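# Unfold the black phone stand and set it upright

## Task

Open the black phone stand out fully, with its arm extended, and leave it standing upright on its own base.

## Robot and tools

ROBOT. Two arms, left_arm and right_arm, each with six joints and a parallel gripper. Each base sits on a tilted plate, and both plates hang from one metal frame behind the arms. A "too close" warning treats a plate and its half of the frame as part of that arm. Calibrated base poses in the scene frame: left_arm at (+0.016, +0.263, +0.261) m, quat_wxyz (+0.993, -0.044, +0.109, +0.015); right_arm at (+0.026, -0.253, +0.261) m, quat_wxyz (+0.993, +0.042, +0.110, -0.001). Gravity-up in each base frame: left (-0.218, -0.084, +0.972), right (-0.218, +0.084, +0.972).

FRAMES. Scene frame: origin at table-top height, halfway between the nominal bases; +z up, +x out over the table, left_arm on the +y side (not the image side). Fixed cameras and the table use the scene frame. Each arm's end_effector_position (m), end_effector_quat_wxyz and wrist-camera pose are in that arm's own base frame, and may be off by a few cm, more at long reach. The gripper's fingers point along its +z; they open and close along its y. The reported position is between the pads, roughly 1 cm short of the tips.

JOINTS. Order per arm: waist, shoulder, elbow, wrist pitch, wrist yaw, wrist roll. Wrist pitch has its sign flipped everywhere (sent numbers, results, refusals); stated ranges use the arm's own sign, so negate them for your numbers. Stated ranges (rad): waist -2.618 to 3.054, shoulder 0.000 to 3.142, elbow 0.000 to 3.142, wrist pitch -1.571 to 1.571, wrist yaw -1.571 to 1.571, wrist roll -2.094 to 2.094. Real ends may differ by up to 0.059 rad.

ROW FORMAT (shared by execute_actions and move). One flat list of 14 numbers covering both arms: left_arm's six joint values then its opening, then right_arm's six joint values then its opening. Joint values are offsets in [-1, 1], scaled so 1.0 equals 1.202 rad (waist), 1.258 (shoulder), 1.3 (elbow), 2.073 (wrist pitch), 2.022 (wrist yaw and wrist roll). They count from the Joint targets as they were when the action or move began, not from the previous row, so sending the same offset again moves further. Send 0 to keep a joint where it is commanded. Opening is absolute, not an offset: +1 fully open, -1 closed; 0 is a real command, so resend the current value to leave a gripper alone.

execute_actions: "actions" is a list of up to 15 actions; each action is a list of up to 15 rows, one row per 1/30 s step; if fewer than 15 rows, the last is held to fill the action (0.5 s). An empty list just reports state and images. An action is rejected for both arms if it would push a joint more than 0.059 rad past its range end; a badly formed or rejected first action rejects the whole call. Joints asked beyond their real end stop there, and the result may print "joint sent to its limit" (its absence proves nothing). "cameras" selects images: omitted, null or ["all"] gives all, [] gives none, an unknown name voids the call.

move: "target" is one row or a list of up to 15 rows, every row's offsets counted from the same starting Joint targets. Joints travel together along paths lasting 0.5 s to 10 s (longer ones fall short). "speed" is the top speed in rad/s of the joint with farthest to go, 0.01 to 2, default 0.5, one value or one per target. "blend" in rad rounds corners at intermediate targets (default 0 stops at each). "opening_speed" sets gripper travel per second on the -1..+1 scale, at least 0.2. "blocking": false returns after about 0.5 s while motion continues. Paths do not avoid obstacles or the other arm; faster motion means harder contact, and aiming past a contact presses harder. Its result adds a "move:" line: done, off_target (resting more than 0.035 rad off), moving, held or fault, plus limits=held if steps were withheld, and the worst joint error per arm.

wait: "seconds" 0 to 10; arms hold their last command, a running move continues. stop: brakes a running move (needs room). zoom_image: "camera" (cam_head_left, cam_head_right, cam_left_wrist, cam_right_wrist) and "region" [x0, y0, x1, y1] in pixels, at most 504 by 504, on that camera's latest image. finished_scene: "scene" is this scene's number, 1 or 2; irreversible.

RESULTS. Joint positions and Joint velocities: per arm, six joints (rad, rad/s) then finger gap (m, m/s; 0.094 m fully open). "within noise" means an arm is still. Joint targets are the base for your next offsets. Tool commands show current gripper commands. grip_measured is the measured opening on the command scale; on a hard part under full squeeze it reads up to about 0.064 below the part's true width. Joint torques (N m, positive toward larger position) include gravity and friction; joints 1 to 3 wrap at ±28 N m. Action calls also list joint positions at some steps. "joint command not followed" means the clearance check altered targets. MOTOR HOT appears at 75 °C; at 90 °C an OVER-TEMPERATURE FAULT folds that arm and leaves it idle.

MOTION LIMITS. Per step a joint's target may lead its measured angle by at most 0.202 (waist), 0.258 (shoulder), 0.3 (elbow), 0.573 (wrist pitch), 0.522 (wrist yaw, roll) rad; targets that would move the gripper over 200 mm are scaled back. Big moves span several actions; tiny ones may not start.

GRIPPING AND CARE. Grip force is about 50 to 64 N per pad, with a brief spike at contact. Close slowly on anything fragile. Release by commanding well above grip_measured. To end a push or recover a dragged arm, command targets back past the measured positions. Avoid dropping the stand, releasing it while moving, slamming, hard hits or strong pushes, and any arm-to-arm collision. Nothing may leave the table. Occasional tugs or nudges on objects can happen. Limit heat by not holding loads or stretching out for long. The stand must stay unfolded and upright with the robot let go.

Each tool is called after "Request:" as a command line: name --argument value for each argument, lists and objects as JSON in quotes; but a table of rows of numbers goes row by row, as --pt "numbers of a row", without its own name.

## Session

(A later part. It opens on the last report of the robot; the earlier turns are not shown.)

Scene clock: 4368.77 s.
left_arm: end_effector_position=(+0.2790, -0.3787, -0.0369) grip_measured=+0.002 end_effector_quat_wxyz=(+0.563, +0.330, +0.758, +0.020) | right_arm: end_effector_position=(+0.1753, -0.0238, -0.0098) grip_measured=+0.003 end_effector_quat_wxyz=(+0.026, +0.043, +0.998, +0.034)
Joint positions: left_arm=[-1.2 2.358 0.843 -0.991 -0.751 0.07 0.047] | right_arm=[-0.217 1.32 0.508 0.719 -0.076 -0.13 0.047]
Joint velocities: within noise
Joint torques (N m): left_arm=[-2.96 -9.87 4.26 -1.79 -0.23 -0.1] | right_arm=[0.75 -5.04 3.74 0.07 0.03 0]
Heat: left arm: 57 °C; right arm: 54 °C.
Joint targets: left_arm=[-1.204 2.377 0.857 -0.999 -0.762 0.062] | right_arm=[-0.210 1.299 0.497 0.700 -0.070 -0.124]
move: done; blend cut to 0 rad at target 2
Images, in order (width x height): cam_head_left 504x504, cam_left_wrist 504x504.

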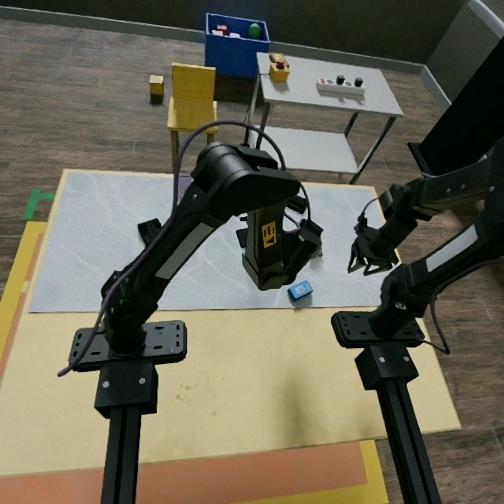

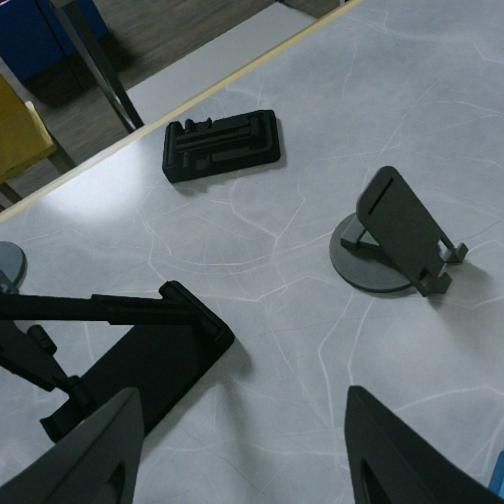

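Request:
move --target '[-0.048, 0.249, 0.056, -0.167, -0.238, -0.267, 0.0, 0, 0, 0, 0, 0, 0, 0]' --speed 0.4 --cameras '["cam_left_wrist","cam_head_left"]'

Request:
zoom_image --camera "cam_left_wrist" --region '[50, 50, 450, 450]'

Scene clock: 4376.00 s.
left_arm: end_effector_position=(+0.2841, -0.3153, -0.0647) grip_measured=+0.002 end_effector_quat_wxyz=(+0.658, -0.035, +0.752, -0.025) | right_arm: end_effector_position=(+0.1753, -0.0238, -0.0098) grip_measured=+0.003 end_effector_quat_wxyz=(+0.026, +0.043, +0.998, +0.034)
Joint positions: left_arm=[-1.247 2.669 0.918 -1.342 -1.23 -0.472 0.047] | right_arm=[-0.217 1.32 0.508 0.719 -0.076 -0.13 0.047]
Joint velocities: within noise
Joint torques (N m): left_arm=[-3.97 -9.92 3 -1.45 -0.29 -0.06] | right_arm=[0.84 -5.12 3.88 0.06 -0.02 0.04]
Heat: left arm: 55 °C; right arm: 53 °C.
Joint targets: left_arm=[-1.261 2.690 0.929 -1.346 -1.243 -0.477] | right_arm=[-0.210 1.299 0.497 0.700 -0.070 -0.124]
move: done
Images, in order (width x height): cam_head_left 504x504, cam_left_wrist 504x504.

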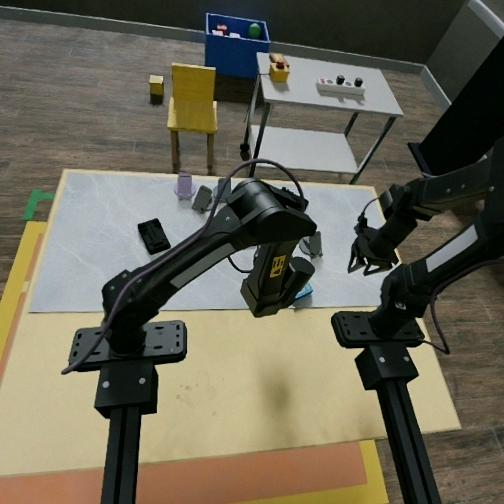

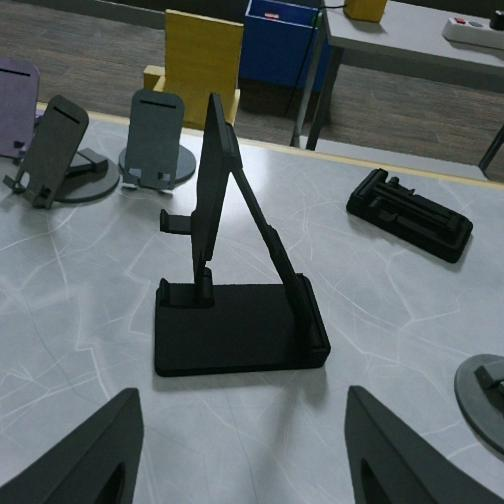

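Scaled by 1.260 from the camera's 504x504 image, which has a finer 720x720 frame.

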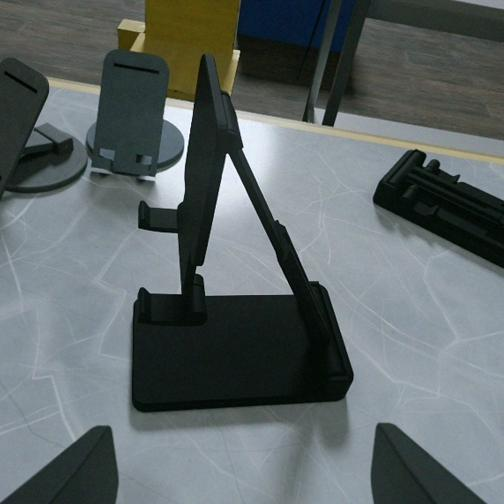

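Request:
zoom_image --camera "cam_left_wrist" --region '[130, 80, 350, 390]'

Scaled by 1.626 from the camera's 504x504 image, which has a finer 720x720 frame.

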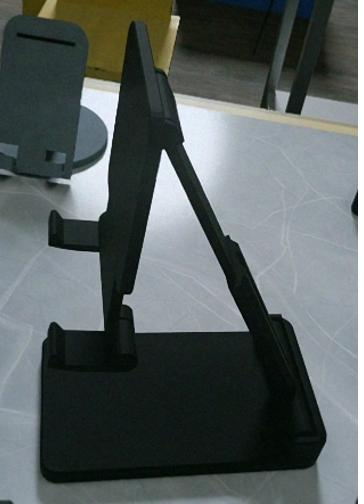

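Request:
move --pt "0.217 -0.469 -0.061 0.263 0.318 0.335 0.0 0 0 0 0 0 0 0" --pt "0.910 -0.453 -0.078 0.433 1.0 0.533 0.5 0 0 0 0 0 0 0.6" --speed 0.7 --blend 0.1 --cameras '[]'

Request:
execute_actions --actions '[]' --cameras '["cam_left_wrist"]'

Scene clock: 4449.63 s.
left_arm: end_effector_position=(+0.3957, -0.1908, -0.0188) grip_measured=+0.498 end_effector_quat_wxyz=(+0.408, +0.448, +0.750, -0.264) | right_arm: end_effector_position=(+0.1753, -0.0238, -0.0098) grip_measured=+0.597 end_effector_quat_wxyz=(+0.026, +0.043, +0.998, +0.034)
Joint positions: left_arm=[-0.169 2.119 0.838 -0.467 0.759 0.594 0.07] | right_arm=[-0.217 1.32 0.508 0.719 -0.076 -0.13 0.075]
Joint velocities: within noise
Joint torques (N m): left_arm=[-1.52 -10.97 2.33 -0.99 0.56 0.09] | right_arm=[0.64 -5.11 3.82 0.07 0 0.04]
Heat: left arm: 56 °C; right arm: 49 °C.
Joint targets: left_arm=[-0.168 2.120 0.828 -0.448 0.779 0.600] | right_arm=[-0.210 1.299 0.497 0.700 -0.070 -0.124]
move: done
No camera images: "cameras" was empty.

Scene clock: 4449.63 s.
left_arm: end_effector_position=(+0.3957, -0.1908, -0.0188) grip_measured=+0.498 end_effector_quat_wxyz=(+0.408, +0.448, +0.750, -0.264) | right_arm: end_effector_position=(+0.1753, -0.0238, -0.0098) grip_measured=+0.597 end_effector_quat_wxyz=(+0.026, +0.043, +0.998, +0.034)
Joint positions: left_arm=[-0.169 2.119 0.838 -0.467 0.759 0.594 0.07] | right_arm=[-0.217 1.32 0.508 0.719 -0.076 -0.13 0.075]
Joint velocities: within noise
Joint torques (N m): left_arm=[-1.52 -10.97 2.33 -0.99 0.56 0.09] | right_arm=[0.64 -5.11 3.82 0.07 0 0.04]
Heat: left arm: 56 °C; right arm: 49 °C.
Joint targets: left_arm=[-0.168 2.120 0.828 -0.448 0.779 0.600] | right_arm=[-0.210 1.299 0.497 0.700 -0.070 -0.124]
Tool commands: left_gripper/opening=+0.5 right_gripper/opening=+0.6
Images, in order (width x height): cam_left_wrist 504x504.

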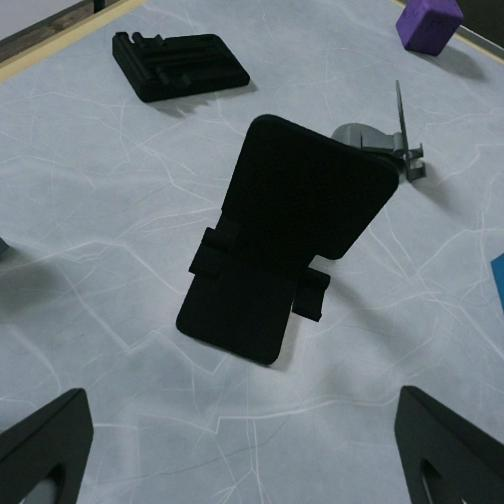

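Request:
move --target '[0.01, 0.628, 0.317, -0.435, 0.184, -0.074, 0.95, -0.075, 0.716, 1.0, 0.145, -0.37, -0.71, 0.6]' --speed 0.6 --opening_speed 0.6 --cameras '["cam_left_wrist","cam_right_wrist"]'

Scene clock: 4455.90 s.
left_arm: end_effector_position=(+0.4208, -0.2322, -0.1091) grip_measured=+0.948 end_effector_quat_wxyz=(+0.555, +0.509, +0.552, -0.357) | right_arm: end_effector_position=(+0.4731, -0.0100, +0.1072) grip_measured=+0.597 end_effector_quat_wxyz=(+0.362, -0.570, +0.720, +0.158)
Joint positions: left_arm=[-0.164 2.889 1.233 -1.346 1.135 0.456 0.092] | right_arm=[-0.295 2.164 1.77 0.976 -0.792 -1.55 0.075]
Joint velocities: within noise
Joint torques (N m): left_arm=[-0.91 -10.92 1.87 -1.63 0.45 -0.08] | right_arm=[-0.13 -8.98 9.05 0.18 -0.8 -0.13]
Heat: left arm: 56 °C; right arm: 49 °C.
Joint targets: left_arm=[-0.156 2.910 1.240 -1.350 1.151 0.450] | right_arm=[-0.300 2.200 1.797 1.000 -0.818 -1.559]
move: done
Images, in order (width x height): cam_left_wrist 504x504, cam_right_wrist 504x504.

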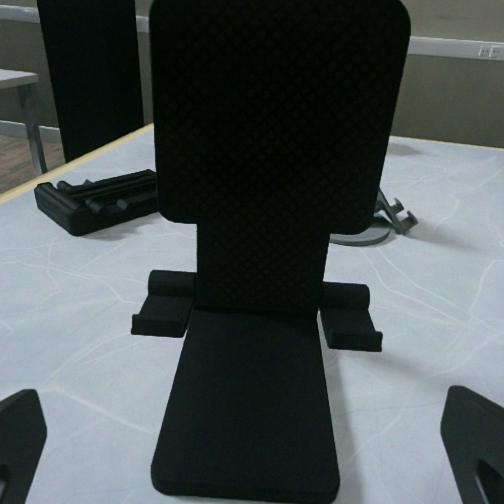

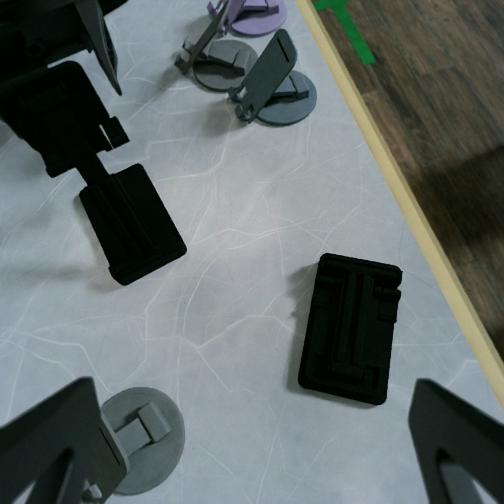

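Request:
move --pt "-0.05 0.02 0.04 -0.003 -0.025 -0.005 0.95 0.055 0.397 0.31 0.095 -0.139 -0.25 0.6" --pt "-0.0965 0.037 0.0785 -0.006 -0.051 -0.01 0.95 0.138 0.596 0.39 0.095 -0.17 -0.25 0.6" --speed 0.3 --blend 0.02 --cameras '["cam_left_wrist","cam_right_wrist"]'

Scene clock: 4472.53 s.
left_arm: end_effector_position=(+0.4306, -0.2735, -0.1097) grip_measured=+0.948 end_effector_quat_wxyz=(+0.568, +0.523, +0.534, -0.345) | right_arm: end_effector_position=(+0.4930, +0.0961, -0.0604) grip_measured=+0.597 end_effector_quat_wxyz=(-0.429, +0.648, -0.533, -0.335)
Joint positions: left_arm=[-0.26 2.929 1.333 -1.359 1.049 0.436 0.092] | right_arm=[-0.137 2.917 2.283 1.179 -1.137 -2.057 0.075]
Joint velocities: within noise
Joint torques (N m): left_arm=[-2.89 -10.55 2.48 -1.7 0.24 -0.04] | right_arm=[0.92 -10.19 7.23 0.79 -0.81 -0.11]
Heat: left arm: 54 °C; right arm: 53 °C.
Joint targets: left_arm=[-0.271 2.957 1.342 -1.362 1.048 0.430] | right_arm=[-0.134 2.950 2.304 1.197 -1.162 -2.065]
move: done
Images, in order (width x height): cam_left_wrist 504x504, cam_right_wrist 504x504.

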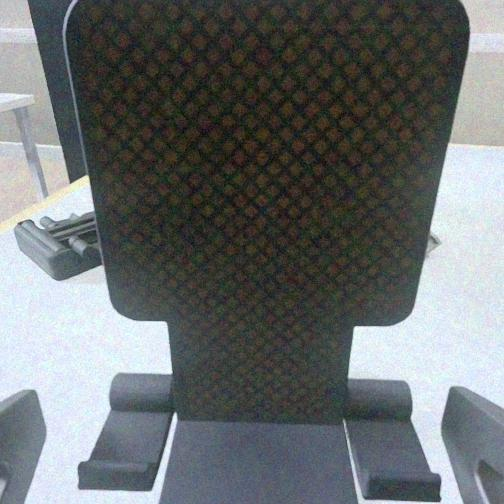

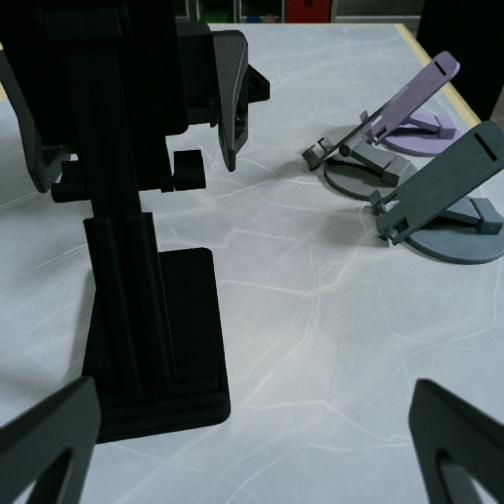

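Request:
move --pt "-0.0166 0.0024 0.0023 -0.0068 -0.009 0 0.95 0.05 0.03 -0.03 -0.02 0.035 0 0.6" --pt "-0.0166 0.0024 0.0023 -0.0068 -0.009 0 0.95 0.108 0.062 -0.063 -0.0396 0.07 0 0.6" --speed 0.15 --blend 0.01 --cameras '["cam_left_wrist","cam_right_wrist"]'

Scene clock: 4481.00 s.
left_arm: end_effector_position=(+0.4289, -0.2809, -0.1081) grip_measured=+0.948 end_effector_quat_wxyz=(+0.571, +0.526, +0.529, -0.342) | right_arm: end_effector_position=(+0.4495, +0.1493, -0.1228) grip_measured=+0.597 end_effector_quat_wxyz=(-0.341, +0.697, -0.514, -0.366)
Joint positions: left_arm=[-0.279 2.929 1.333 -1.373 1.031 0.436 0.092] | right_arm=[-0.007 2.993 2.235 1.132 -1.016 -2.057 0.075]
Joint velocities: within noise
Joint torques (N m): left_arm=[-3.06 -10.44 2.7 -1.67 0.18 -0.03] | right_arm=[1.47 -9.58 3.45 0.59 -0.56 -0.11]
Heat: left arm: 53 °C; right arm: 53 °C.
Joint targets: left_arm=[-0.291 2.960 1.345 -1.377 1.030 0.430] | right_arm=[-0.004 3.028 2.222 1.115 -1.020 -2.065]
move: done
Images, in order (width x height): cam_left_wrist 504x504, cam_right_wrist 504x504.

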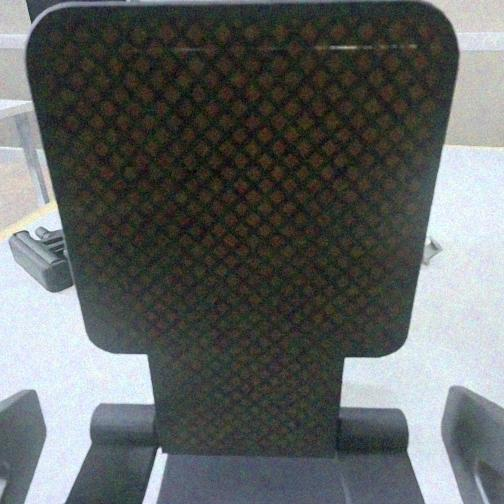

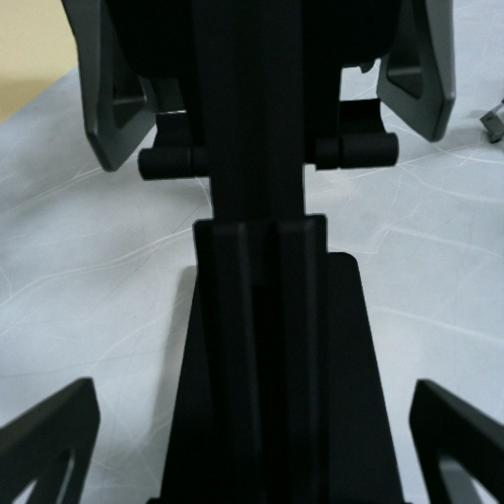

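Request:
move --target '[0, 0, 0, 0, 0, 0, 0.2, 0, 0, 0, 0, 0, 0, -0.65]' --opening_speed 0.5 --cameras '["cam_left_wrist","cam_right_wrist"]'

Scene clock: 4489.27 s.
left_arm: end_effector_position=(+0.4275, -0.2816, -0.1088) grip_measured=+0.426 end_effector_quat_wxyz=(+0.571, +0.527, +0.528, -0.343) | right_arm: end_effector_position=(+0.4518, +0.1493, -0.1235) grip_measured=-0.473 end_effector_quat_wxyz=(-0.346, +0.702, -0.508, -0.359)
Joint positions: left_arm=[-0.281 2.933 1.333 -1.379 1.034 0.436 0.067] | right_arm=[-0.007 2.993 2.235 1.118 -1.016 -2.066 0.025]
Joint velocities: within noise
Joint torques (N m): left_arm=[-2.97 -10.67 2.66 -1.59 0.19 -0.05] | right_arm=[1.43 -9.47 3.58 0.67 -0.53 0.01]
Heat: left arm: 52 °C; right arm: 54 °C.
Joint targets: left_arm=[-0.292 2.960 1.345 -1.376 1.030 0.430] | right_arm=[-0.004 3.028 2.222 1.115 -1.020 -2.065]
move: done
Images, in order (width x height): cam_left_wrist 504x504, cam_right_wrist 504x504.

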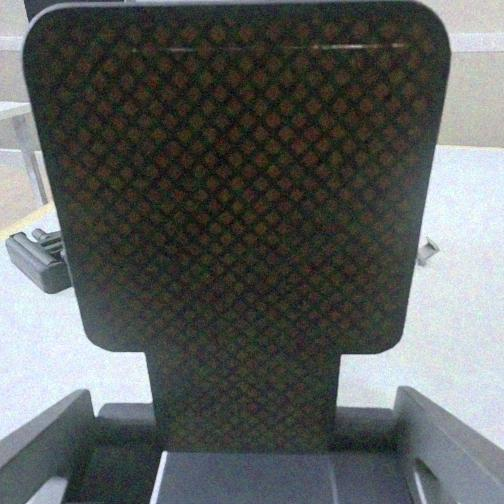

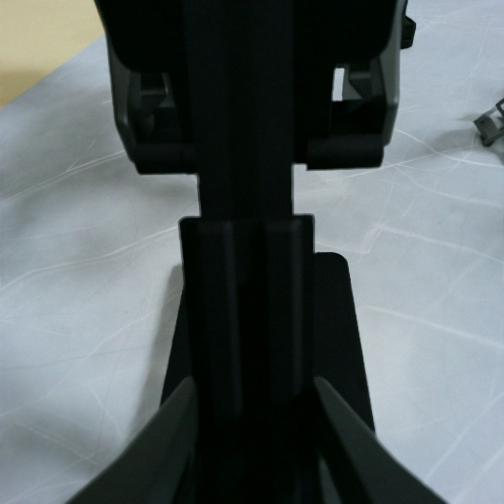

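Request:
move --target '[0.045, -0.045, -0.04, 0, 0.02, 0.002, 0.2, -0.02, 0, 0, 0, 0, 0, -0.65]' --speed 0.1 --cameras '["cam_left_wrist","cam_right_wrist"]'

Request:
move --target '[0.04, -0.04, -0.045, -0.005, 0.016, 0.002, 0.2, -0.025, 0, 0, 0, 0.01, 0, -0.65]' --speed 0.1 --cameras '["cam_left_wrist","cam_right_wrist"]'

Scene clock: 4499.70 s.
left_arm: end_effector_position=(+0.4251, -0.2742, -0.1081) grip_measured=+0.424 end_effector_quat_wxyz=(+0.570, +0.525, +0.530, -0.345) | right_arm: end_effector_position=(+0.4516, +0.1516, -0.1223) grip_measured=-0.474 end_effector_quat_wxyz=(-0.349, +0.702, -0.506, -0.361)
Joint positions: left_arm=[-0.265 2.925 1.31 -1.386 1.048 0.436 0.067] | right_arm=[-0.004 2.993 2.235 1.118 -1.024 -2.068 0.025]
Joint velocities: within noise
Joint torques (N m): left_arm=[0.32 -14.94 0.58 -1.51 0.48 -0.01] | right_arm=[-0.8 -9.52 3.59 0.64 -0.45 0.04]
Heat: left arm: 54 °C; right arm: 55 °C.
Joint targets: left_arm=[-0.238 2.903 1.293 -1.376 1.070 0.434] | right_arm=[-0.029 3.028 2.222 1.115 -1.020 -2.065]
move: done
Images, in order (width x height): cam_left_wrist 504x504, cam_right_wrist 504x504.

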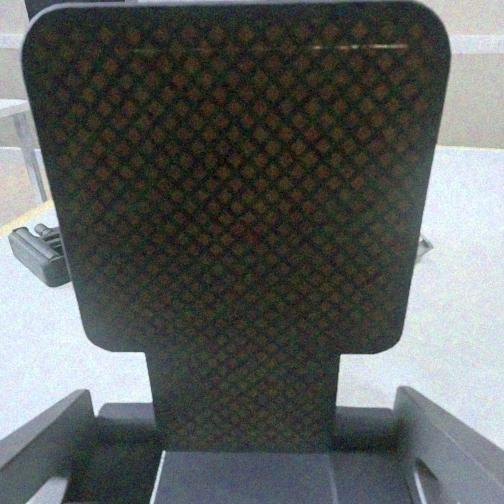

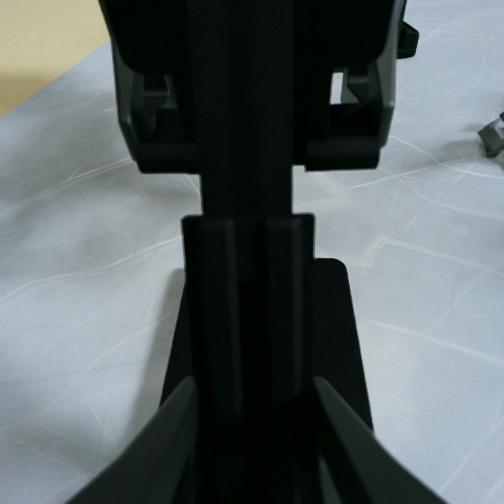

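Scene clock: 4500.63 s.
left_arm: end_effector_position=(+0.4233, -0.2581, -0.1037) grip_measured=+0.422 end_effector_quat_wxyz=(+0.564, +0.516, +0.544, -0.345) | right_arm: end_effector_position=(+0.4483, +0.1530, -0.1188) grip_measured=-0.474 end_effector_quat_wxyz=(-0.348, +0.693, -0.509, -0.373)
Joint positions: left_arm=[-0.23 2.887 1.251 -1.374 1.064 0.439 0.067] | right_arm=[-0.004 2.993 2.235 1.145 -1.039 -2.068 0.025]
Joint velocities: within noise
Joint torques (N m): left_arm=[1.63 -16.14 0.43 -1.75 0.59 0] | right_arm=[-3.26 -9.55 3.51 0.47 -0.04 0.03]
Heat: left arm: 54 °C; right arm: 55 °C.
Joint targets: left_arm=[-0.189 2.853 1.235 -1.387 1.103 0.439] | right_arm=[-0.059 3.028 2.222 1.115 -1.000 -2.065]
move: off_target (left_arm, right_arm); left_arm: the waist is farthest, 0.040 rad from its target; right_arm: the waist is farthest, 0.055 rad from its target
Images, in order (width x height): cam_left_wrist 504x504, cam_right_wrist 504x504.

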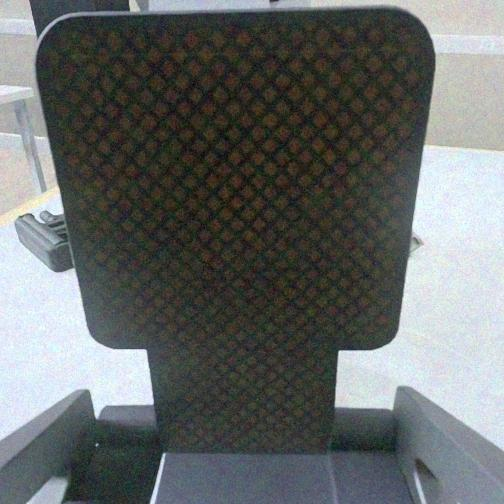

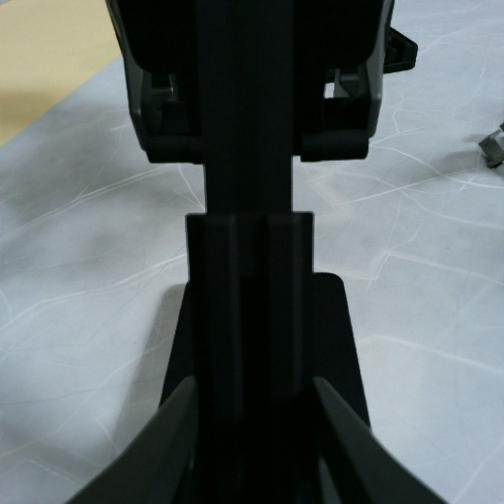

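Request:
move --target '[0.03, -0.03, -0.03, -0.008, 0.012, 0.002, 0.2, -0.03, 0, 0, -0.015, 0.02, 0, -0.65]' --speed 0.1 --cameras '["cam_left_wrist","cam_right_wrist"]'

Scene clock: 4503.93 s.
left_arm: end_effector_position=(+0.4203, -0.2478, -0.0900) grip_measured=+0.409 end_effector_quat_wxyz=(+0.568, +0.522, +0.532, -0.349) | right_arm: end_effector_position=(+0.4514, +0.1429, -0.1190) grip_measured=-0.475 end_effector_quat_wxyz=(-0.351, +0.687, -0.518, -0.369)
Joint positions: left_arm=[-0.201 2.845 1.212 -1.38 1.114 0.454 0.066] | right_arm=[-0.026 2.993 2.235 1.145 -1.037 -2.066 0.025]
Joint velocities: within noise
Joint torques (N m): left_arm=[2.5 -15.6 0.32 -1.8 0.38 -0.13] | right_arm=[-4.56 -9.42 3.4 0.18 0.39 -0.05]
Heat: left arm: 55 °C; right arm: 56 °C.
Joint targets: left_arm=[-0.153 2.815 1.196 -1.403 1.127 0.442] | right_arm=[-0.095 3.028 2.222 1.084 -0.960 -2.065]
move: off_target (left_arm, right_arm); left_arm: the waist is farthest, 0.048 rad from its target; right_arm: the wrist yaw is farthest, 0.077 rad from its target
Images, in order (width x height): cam_left_wrist 504x504, cam_right_wrist 504x504.

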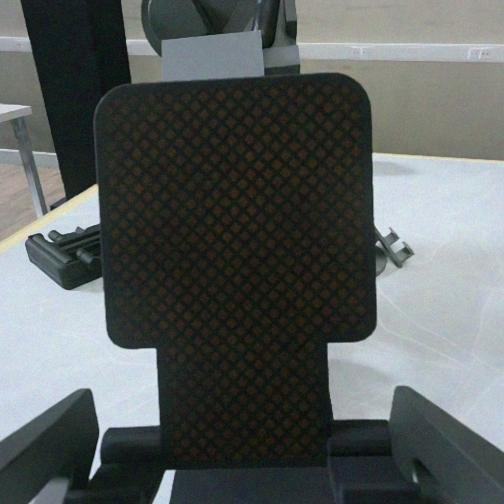

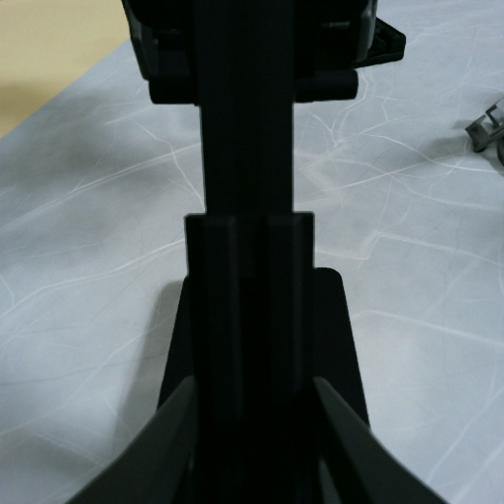

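Request:
move --pt "-0.035 0.018 0.01 0.01 -0.005 0.005 0.2 0.05 0 0 0.03 -0.037 0 -0.65" --pt "-0.035 0.018 0.01 0.01 -0.005 0.005 0.95 0.05 0 0 0.03 -0.037 0 -0.65" --speed 0.15 --opening_speed 0.5 --cameras '["cam_left_wrist","cam_right_wrist"]'

Request:
move --pt "0.08 -0.07 -0.11 0.01 0.03 0.01 0.95 0 0 0 0 0 0 -0.65" --pt "0.1137 -0.003 -0.07 0.033 0.06 0.8 0.5 0 0 0 0 0 0 -0.65" --speed '[0.3,0.6]' --cameras '["cam_left_wrist"]'

Scene clock: 4512.73 s.
left_arm: end_effector_position=(+0.4195, -0.2483, -0.0898) grip_measured=+0.948 end_effector_quat_wxyz=(+0.569, +0.524, +0.529, -0.349) | right_arm: end_effector_position=(+0.4509, +0.1400, -0.1191) grip_measured=-0.475 end_effector_quat_wxyz=(-0.349, +0.685, -0.522, -0.370)
Joint positions: left_arm=[-0.202 2.845 1.212 -1.381 1.117 0.458 0.092] | right_arm=[-0.031 2.993 2.235 1.152 -1.034 -2.066 0.025]
Joint velocities: within noise
Joint torques (N m): left_arm=[-1.29 -13.38 1.36 -1.62 0.22 -0.07] | right_arm=[0.92 -9.43 3.47 0.7 -0.52 -0.03]
Heat: left arm: 55 °C; right arm: 56 °C.
Joint targets: left_arm=[-0.195 2.838 1.209 -1.383 1.116 0.453] | right_arm=[-0.035 3.028 2.222 1.146 -1.034 -2.065]
move: done
Images, in order (width x height): cam_left_wrist 504x504, cam_right_wrist 504x504.

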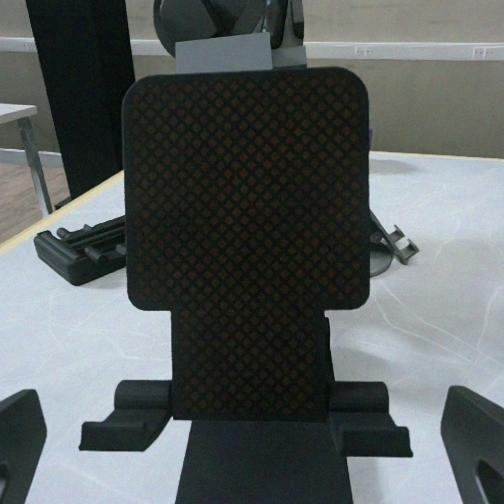

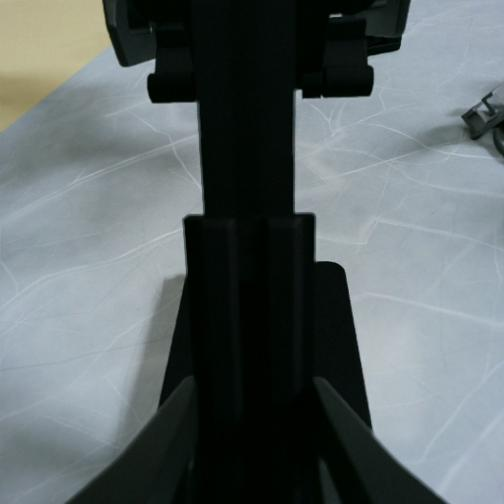

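Scene clock: 4517.27 s.
left_arm: end_effector_position=(+0.4098, -0.1940, -0.0906) grip_measured=+0.502 end_effector_quat_wxyz=(+0.649, +0.747, +0.035, +0.142) | right_arm: end_effector_position=(+0.4509, +0.1400, -0.1191) grip_measured=-0.475 end_effector_quat_wxyz=(-0.349, +0.685, -0.522, -0.370)
Joint positions: left_arm=[-0.066 2.808 1.112 -1.345 1.222 2.071 0.071] | right_arm=[-0.031 2.993 2.235 1.152 -1.034 -2.066 0.025]
Joint velocities: within noise
Joint torques (N m): left_arm=[-0.81 -9.88 1.54 -1.13 0.46 -0.05] | right_arm=[1.01 -9.43 3.38 0.65 -0.46 -0.02]
Heat: left arm: 54 °C; right arm: 56 °C.
Joint targets: left_arm=[-0.059 2.834 1.117 -1.314 1.238 2.070] | right_arm=[-0.035 3.028 2.222 1.146 -1.034 -2.065]
move: done
Images, in order (width x height): cam_left_wrist 504x504.

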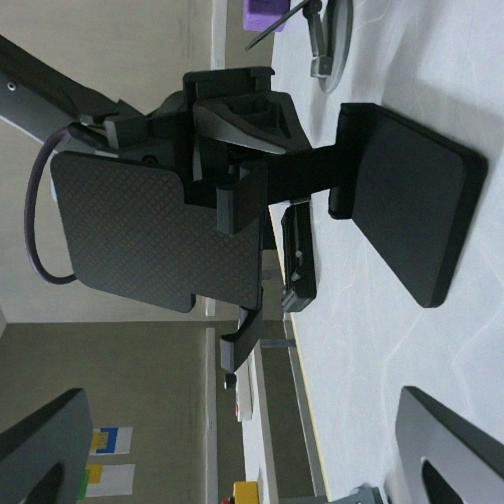

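Request:
move --pt "0 0 0 0 0 0 0.5 0 0.006 0.004 -0.014 0 0 -0.65" --pt "0 0 0 0 0 0 0.5 0 0.006 0.004 -0.014 0 0 0.0" --speed 0.1 --opening_speed 0.3 --cameras '["cam_left_wrist","cam_right_wrist"]'

Scene clock: 4529.20 s.
left_arm: end_effector_position=(+0.4097, -0.1941, -0.0906) grip_measured=+0.502 end_effector_quat_wxyz=(+0.649, +0.747, +0.035, +0.142) | right_arm: end_effector_position=(+0.4535, +0.1395, -0.1209) grip_measured=-0.003 end_effector_quat_wxyz=(-0.351, +0.690, -0.519, -0.363)
Joint positions: left_arm=[-0.066 2.808 1.112 -1.344 1.222 2.072 0.071] | right_arm=[-0.031 2.993 2.235 1.134 -1.028 -2.066 0.047]
Joint velocities: within noise
Joint torques (N m): left_arm=[-0.66 -9.81 1.36 -1.16 0.45 0] | right_arm=[0.99 -8.99 3.88 0.56 -0.57 -0.04]
Heat: left arm: 53 °C; right arm: 56 °C.
Joint targets: left_arm=[-0.059 2.834 1.117 -1.314 1.238 2.070] | right_arm=[-0.035 3.035 2.228 1.117 -1.034 -2.065]
move: off_target (right_arm); target 2's new numbers were sent with right_arm's shoulder 0.043 rad from that target; right_arm: the shoulder is farthest, 0.043 rad from its target
Images, in order (width x height): cam_left_wrist 504x504, cam_right_wrist 504x504.

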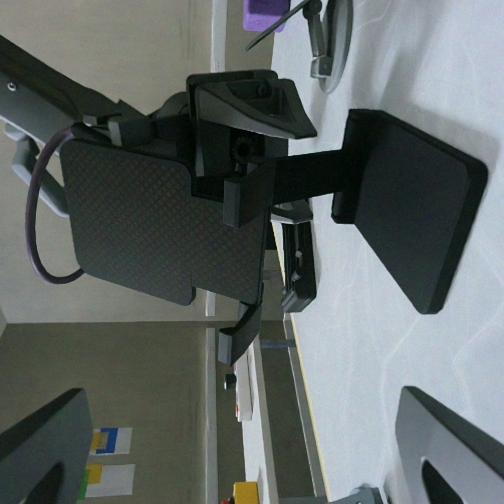

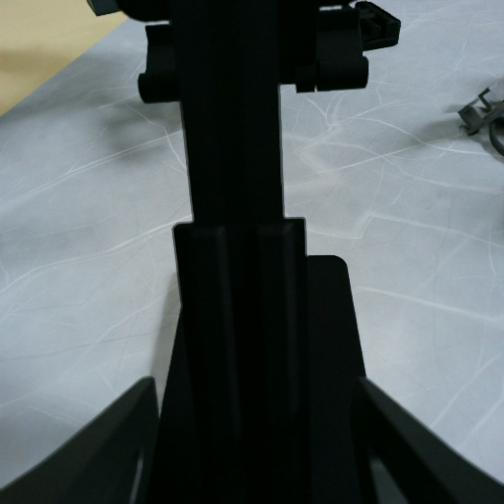

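Request:
move --pt "0 0 0 0 0 0 0.5 0 0 0 0 0 0 0.6" --pt "0 0 0 0 0 0 0.5 -0.045 -0.05 0.02 0.02 -0.03 0 0.6" --pt "0 0 0 0 0 0 0.5 -0.10 -0.11 0.04 0.04 -0.06 0 0.6" --speed 0.15 --opening_speed 0.5 --cameras '["cam_left_wrist","cam_right_wrist"]'

Request:
move --pt "0 0 0 0 0 0 0.5 -0.083 -0.159 -0.08 0.0 0.03 0 0.6" --pt "0 0 0 0 0 0 0.5 -0.121 -0.556 -0.375 -0.08 0.12 0.25 0.6" --speed 0.6 --blend 0.05 --cameras '[]'

Request:
move --target '[0, 0, 0, 0, 0, 0, 0.5, 0.055, -0.716, -1, -0.14, 0.34, 0.69, 0.0]' --speed 0.7 --opening_speed 0.5 --cameras '["cam_left_wrist","cam_head_left"]'

Request:
zoom_image --camera "cam_head_left" --region '[200, 170, 340, 270]'

Scene clock: 4539.57 s.
left_arm: end_effector_position=(+0.4097, -0.1941, -0.0906) grip_measured=+0.502 end_effector_quat_wxyz=(+0.649, +0.747, +0.035, +0.142) | right_arm: end_effector_position=(+0.4881, +0.0884, -0.0691) grip_measured=+0.597 end_effector_quat_wxyz=(-0.425, +0.641, -0.542, -0.338)
Joint positions: left_arm=[-0.066 2.808 1.112 -1.344 1.222 2.072 0.071] | right_arm=[-0.154 2.927 2.265 1.18 -1.132 -2.066 0.075]
Joint velocities: within noise
Joint torques (N m): left_arm=[-0.72 -9.7 1.13 -1.17 0.48 0.03] | right_arm=[0.62 -14.67 6.22 0.81 -0.8 -0.01]
Heat: left arm: 52 °C; right arm: 57 °C.
Joint targets: left_arm=[-0.059 2.834 1.117 -1.314 1.238 2.070] | right_arm=[-0.155 2.897 2.280 1.200 -1.156 -2.065]
move: done
Images, in order (width x height): cam_left_wrist 504x504, cam_right_wrist 504x504.

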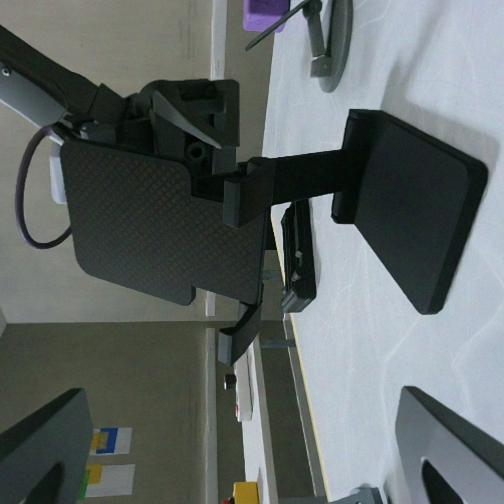

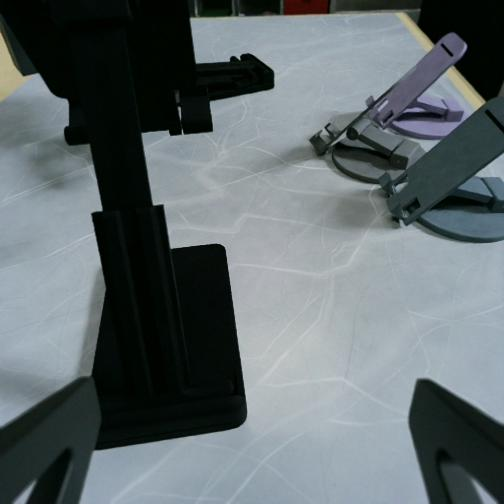

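Scene clock: 4541.57 s.
left_arm: end_effector_position=(+0.4097, -0.1941, -0.0906) grip_measured=+0.502 end_effector_quat_wxyz=(+0.649, +0.747, +0.035, +0.142) | right_arm: end_effector_position=(+0.4700, +0.0044, +0.1062) grip_measured=+0.597 end_effector_quat_wxyz=(+0.380, -0.552, +0.708, +0.221)
Joint positions: left_arm=[-0.066 2.808 1.112 -1.344 1.222 2.072 0.071] | right_arm=[-0.296 2.222 1.81 1.048 -0.906 -1.566 0.075]
Joint velocities: within noise
Joint torques (N m): left_arm=[-0.81 -9.81 1.4 -1.16 0.45 -0.02] | right_arm=[-0.05 -13.52 4.77 -0.04 -0.63 0.01]
Heat: left arm: 52 °C; right arm: 58 °C.
Joint targets: left_arm=[-0.059 2.834 1.117 -1.314 1.238 2.070] | right_arm=[-0.300 2.198 1.792 1.034 -0.913 -1.559]
move: done
No camera images: "cameras" was empty.

Scene clock: 4544.40 s.
left_arm: end_effector_position=(+0.4096, -0.1941, -0.0906) grip_measured=+0.502 end_effector_quat_wxyz=(+0.649, +0.747, +0.035, +0.142) | right_arm: end_effector_position=(+0.1683, +0.0014, -0.0067) grip_measured=+0.003 end_effector_quat_wxyz=(+0.019, +0.036, +0.993, +0.113)
Joint positions: left_arm=[-0.066 2.808 1.112 -1.344 1.222 2.072 0.071] | right_arm=[-0.242 1.317 0.502 0.765 -0.23 -0.17 0.047]
Joint velocities: within noise
Joint torques (N m): left_arm=[-0.76 -9.76 1.51 -1.14 0.43 0.03] | right_arm=[0.73 -4.92 3.84 0.12 -0.09 0.02]
Heat: left arm: 52 °C; right arm: 57 °C.
Joint targets: left_arm=[-0.059 2.834 1.117 -1.314 1.238 2.070] | right_arm=[-0.234 1.297 0.492 0.744 -0.226 -0.164]
move: done
Images, in order (width x height): cam_head_left 504x504, cam_left_wrist 504x504.

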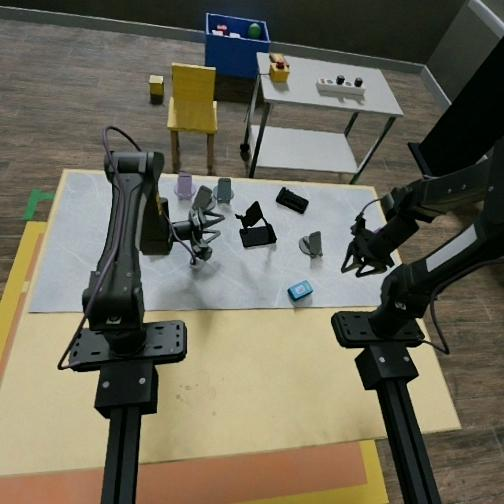

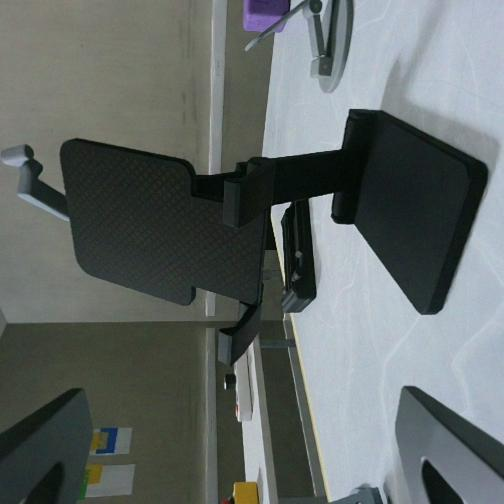

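Scaled by 3.600 from the camera's 504x504 image, which has a finer 720x720 frame.

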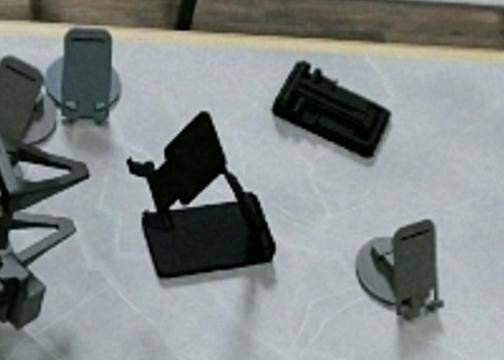

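Request:
move --pt "-0.09 -0.5636 -0.2223 0.4159 -0.21 -0.5445 0.5 0 0 0 0 0 0 0" --pt "0.1 -0.75 -0.30 0.42 -0.4 -0.8 0.0 0 0 0 0 0 0 0" --speed 0.7 --blend 0.05 --cameras '["cam_left_wrist","cam_head_left","cam_head_right"]'

Request:
zoom_image --camera "cam_head_right" --region '[200, 170, 340, 270]'

Scene clock: 4552.07 s.
left_arm: end_effector_position=(+0.4388, -0.0472, +0.0140) grip_measured=+0.002 end_effector_quat_wxyz=(+0.444, +0.263, +0.853, -0.083) | right_arm: end_effector_position=(+0.1685, +0.0013, -0.0067) grip_measured=+0.003 end_effector_quat_wxyz=(+0.019, +0.036, +0.993, +0.113)
Joint positions: left_arm=[0.059 1.911 0.741 -0.462 0.429 0.457 0.047] | right_arm=[-0.242 1.317 0.502 0.764 -0.229 -0.169 0.047]
Joint velocities: within noise
Joint torques (N m): left_arm=[-0.61 -12.31 2.76 -1.19 0.24 -0.06] | right_arm=[0.8 -4.93 3.85 0.11 -0.09 0.03]
Heat: left arm: 52 °C; right arm: 54 °C.
Joint targets: left_arm=[0.062 1.890 0.728 -0.443 0.429 0.452] | right_arm=[-0.234 1.297 0.492 0.744 -0.226 -0.164]
move: done
Images, in order (width x height): cam_head_left 504x504, cam_head_right 504x504, cam_left_wrist 504x504.

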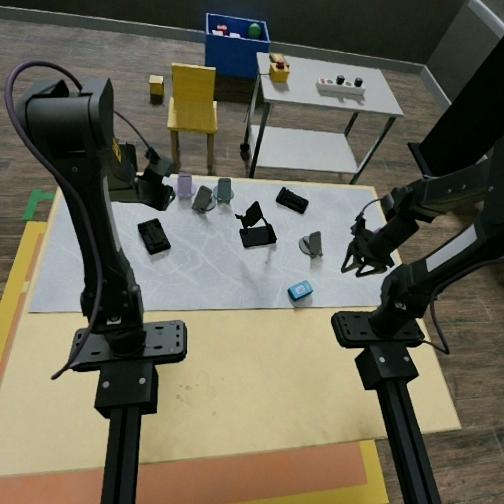

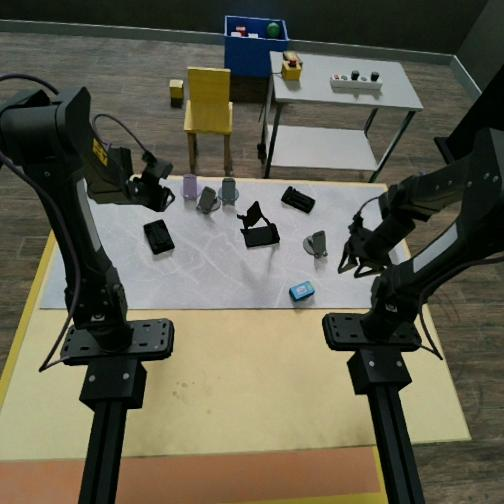

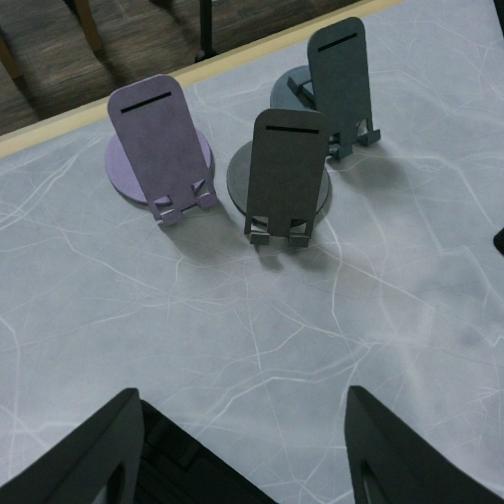

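Scaled by 3.600 from the camera's 504x504 image, which has a finer 720x720 frame.

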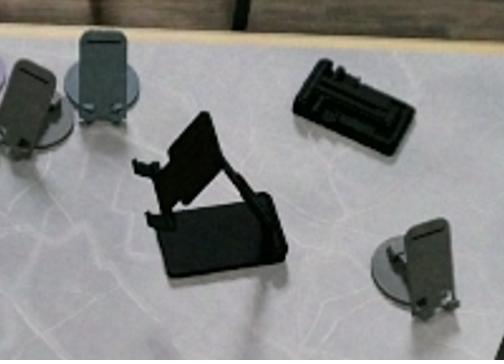

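Request:
finished_scene --scene 1

The scene is finished: the task was done.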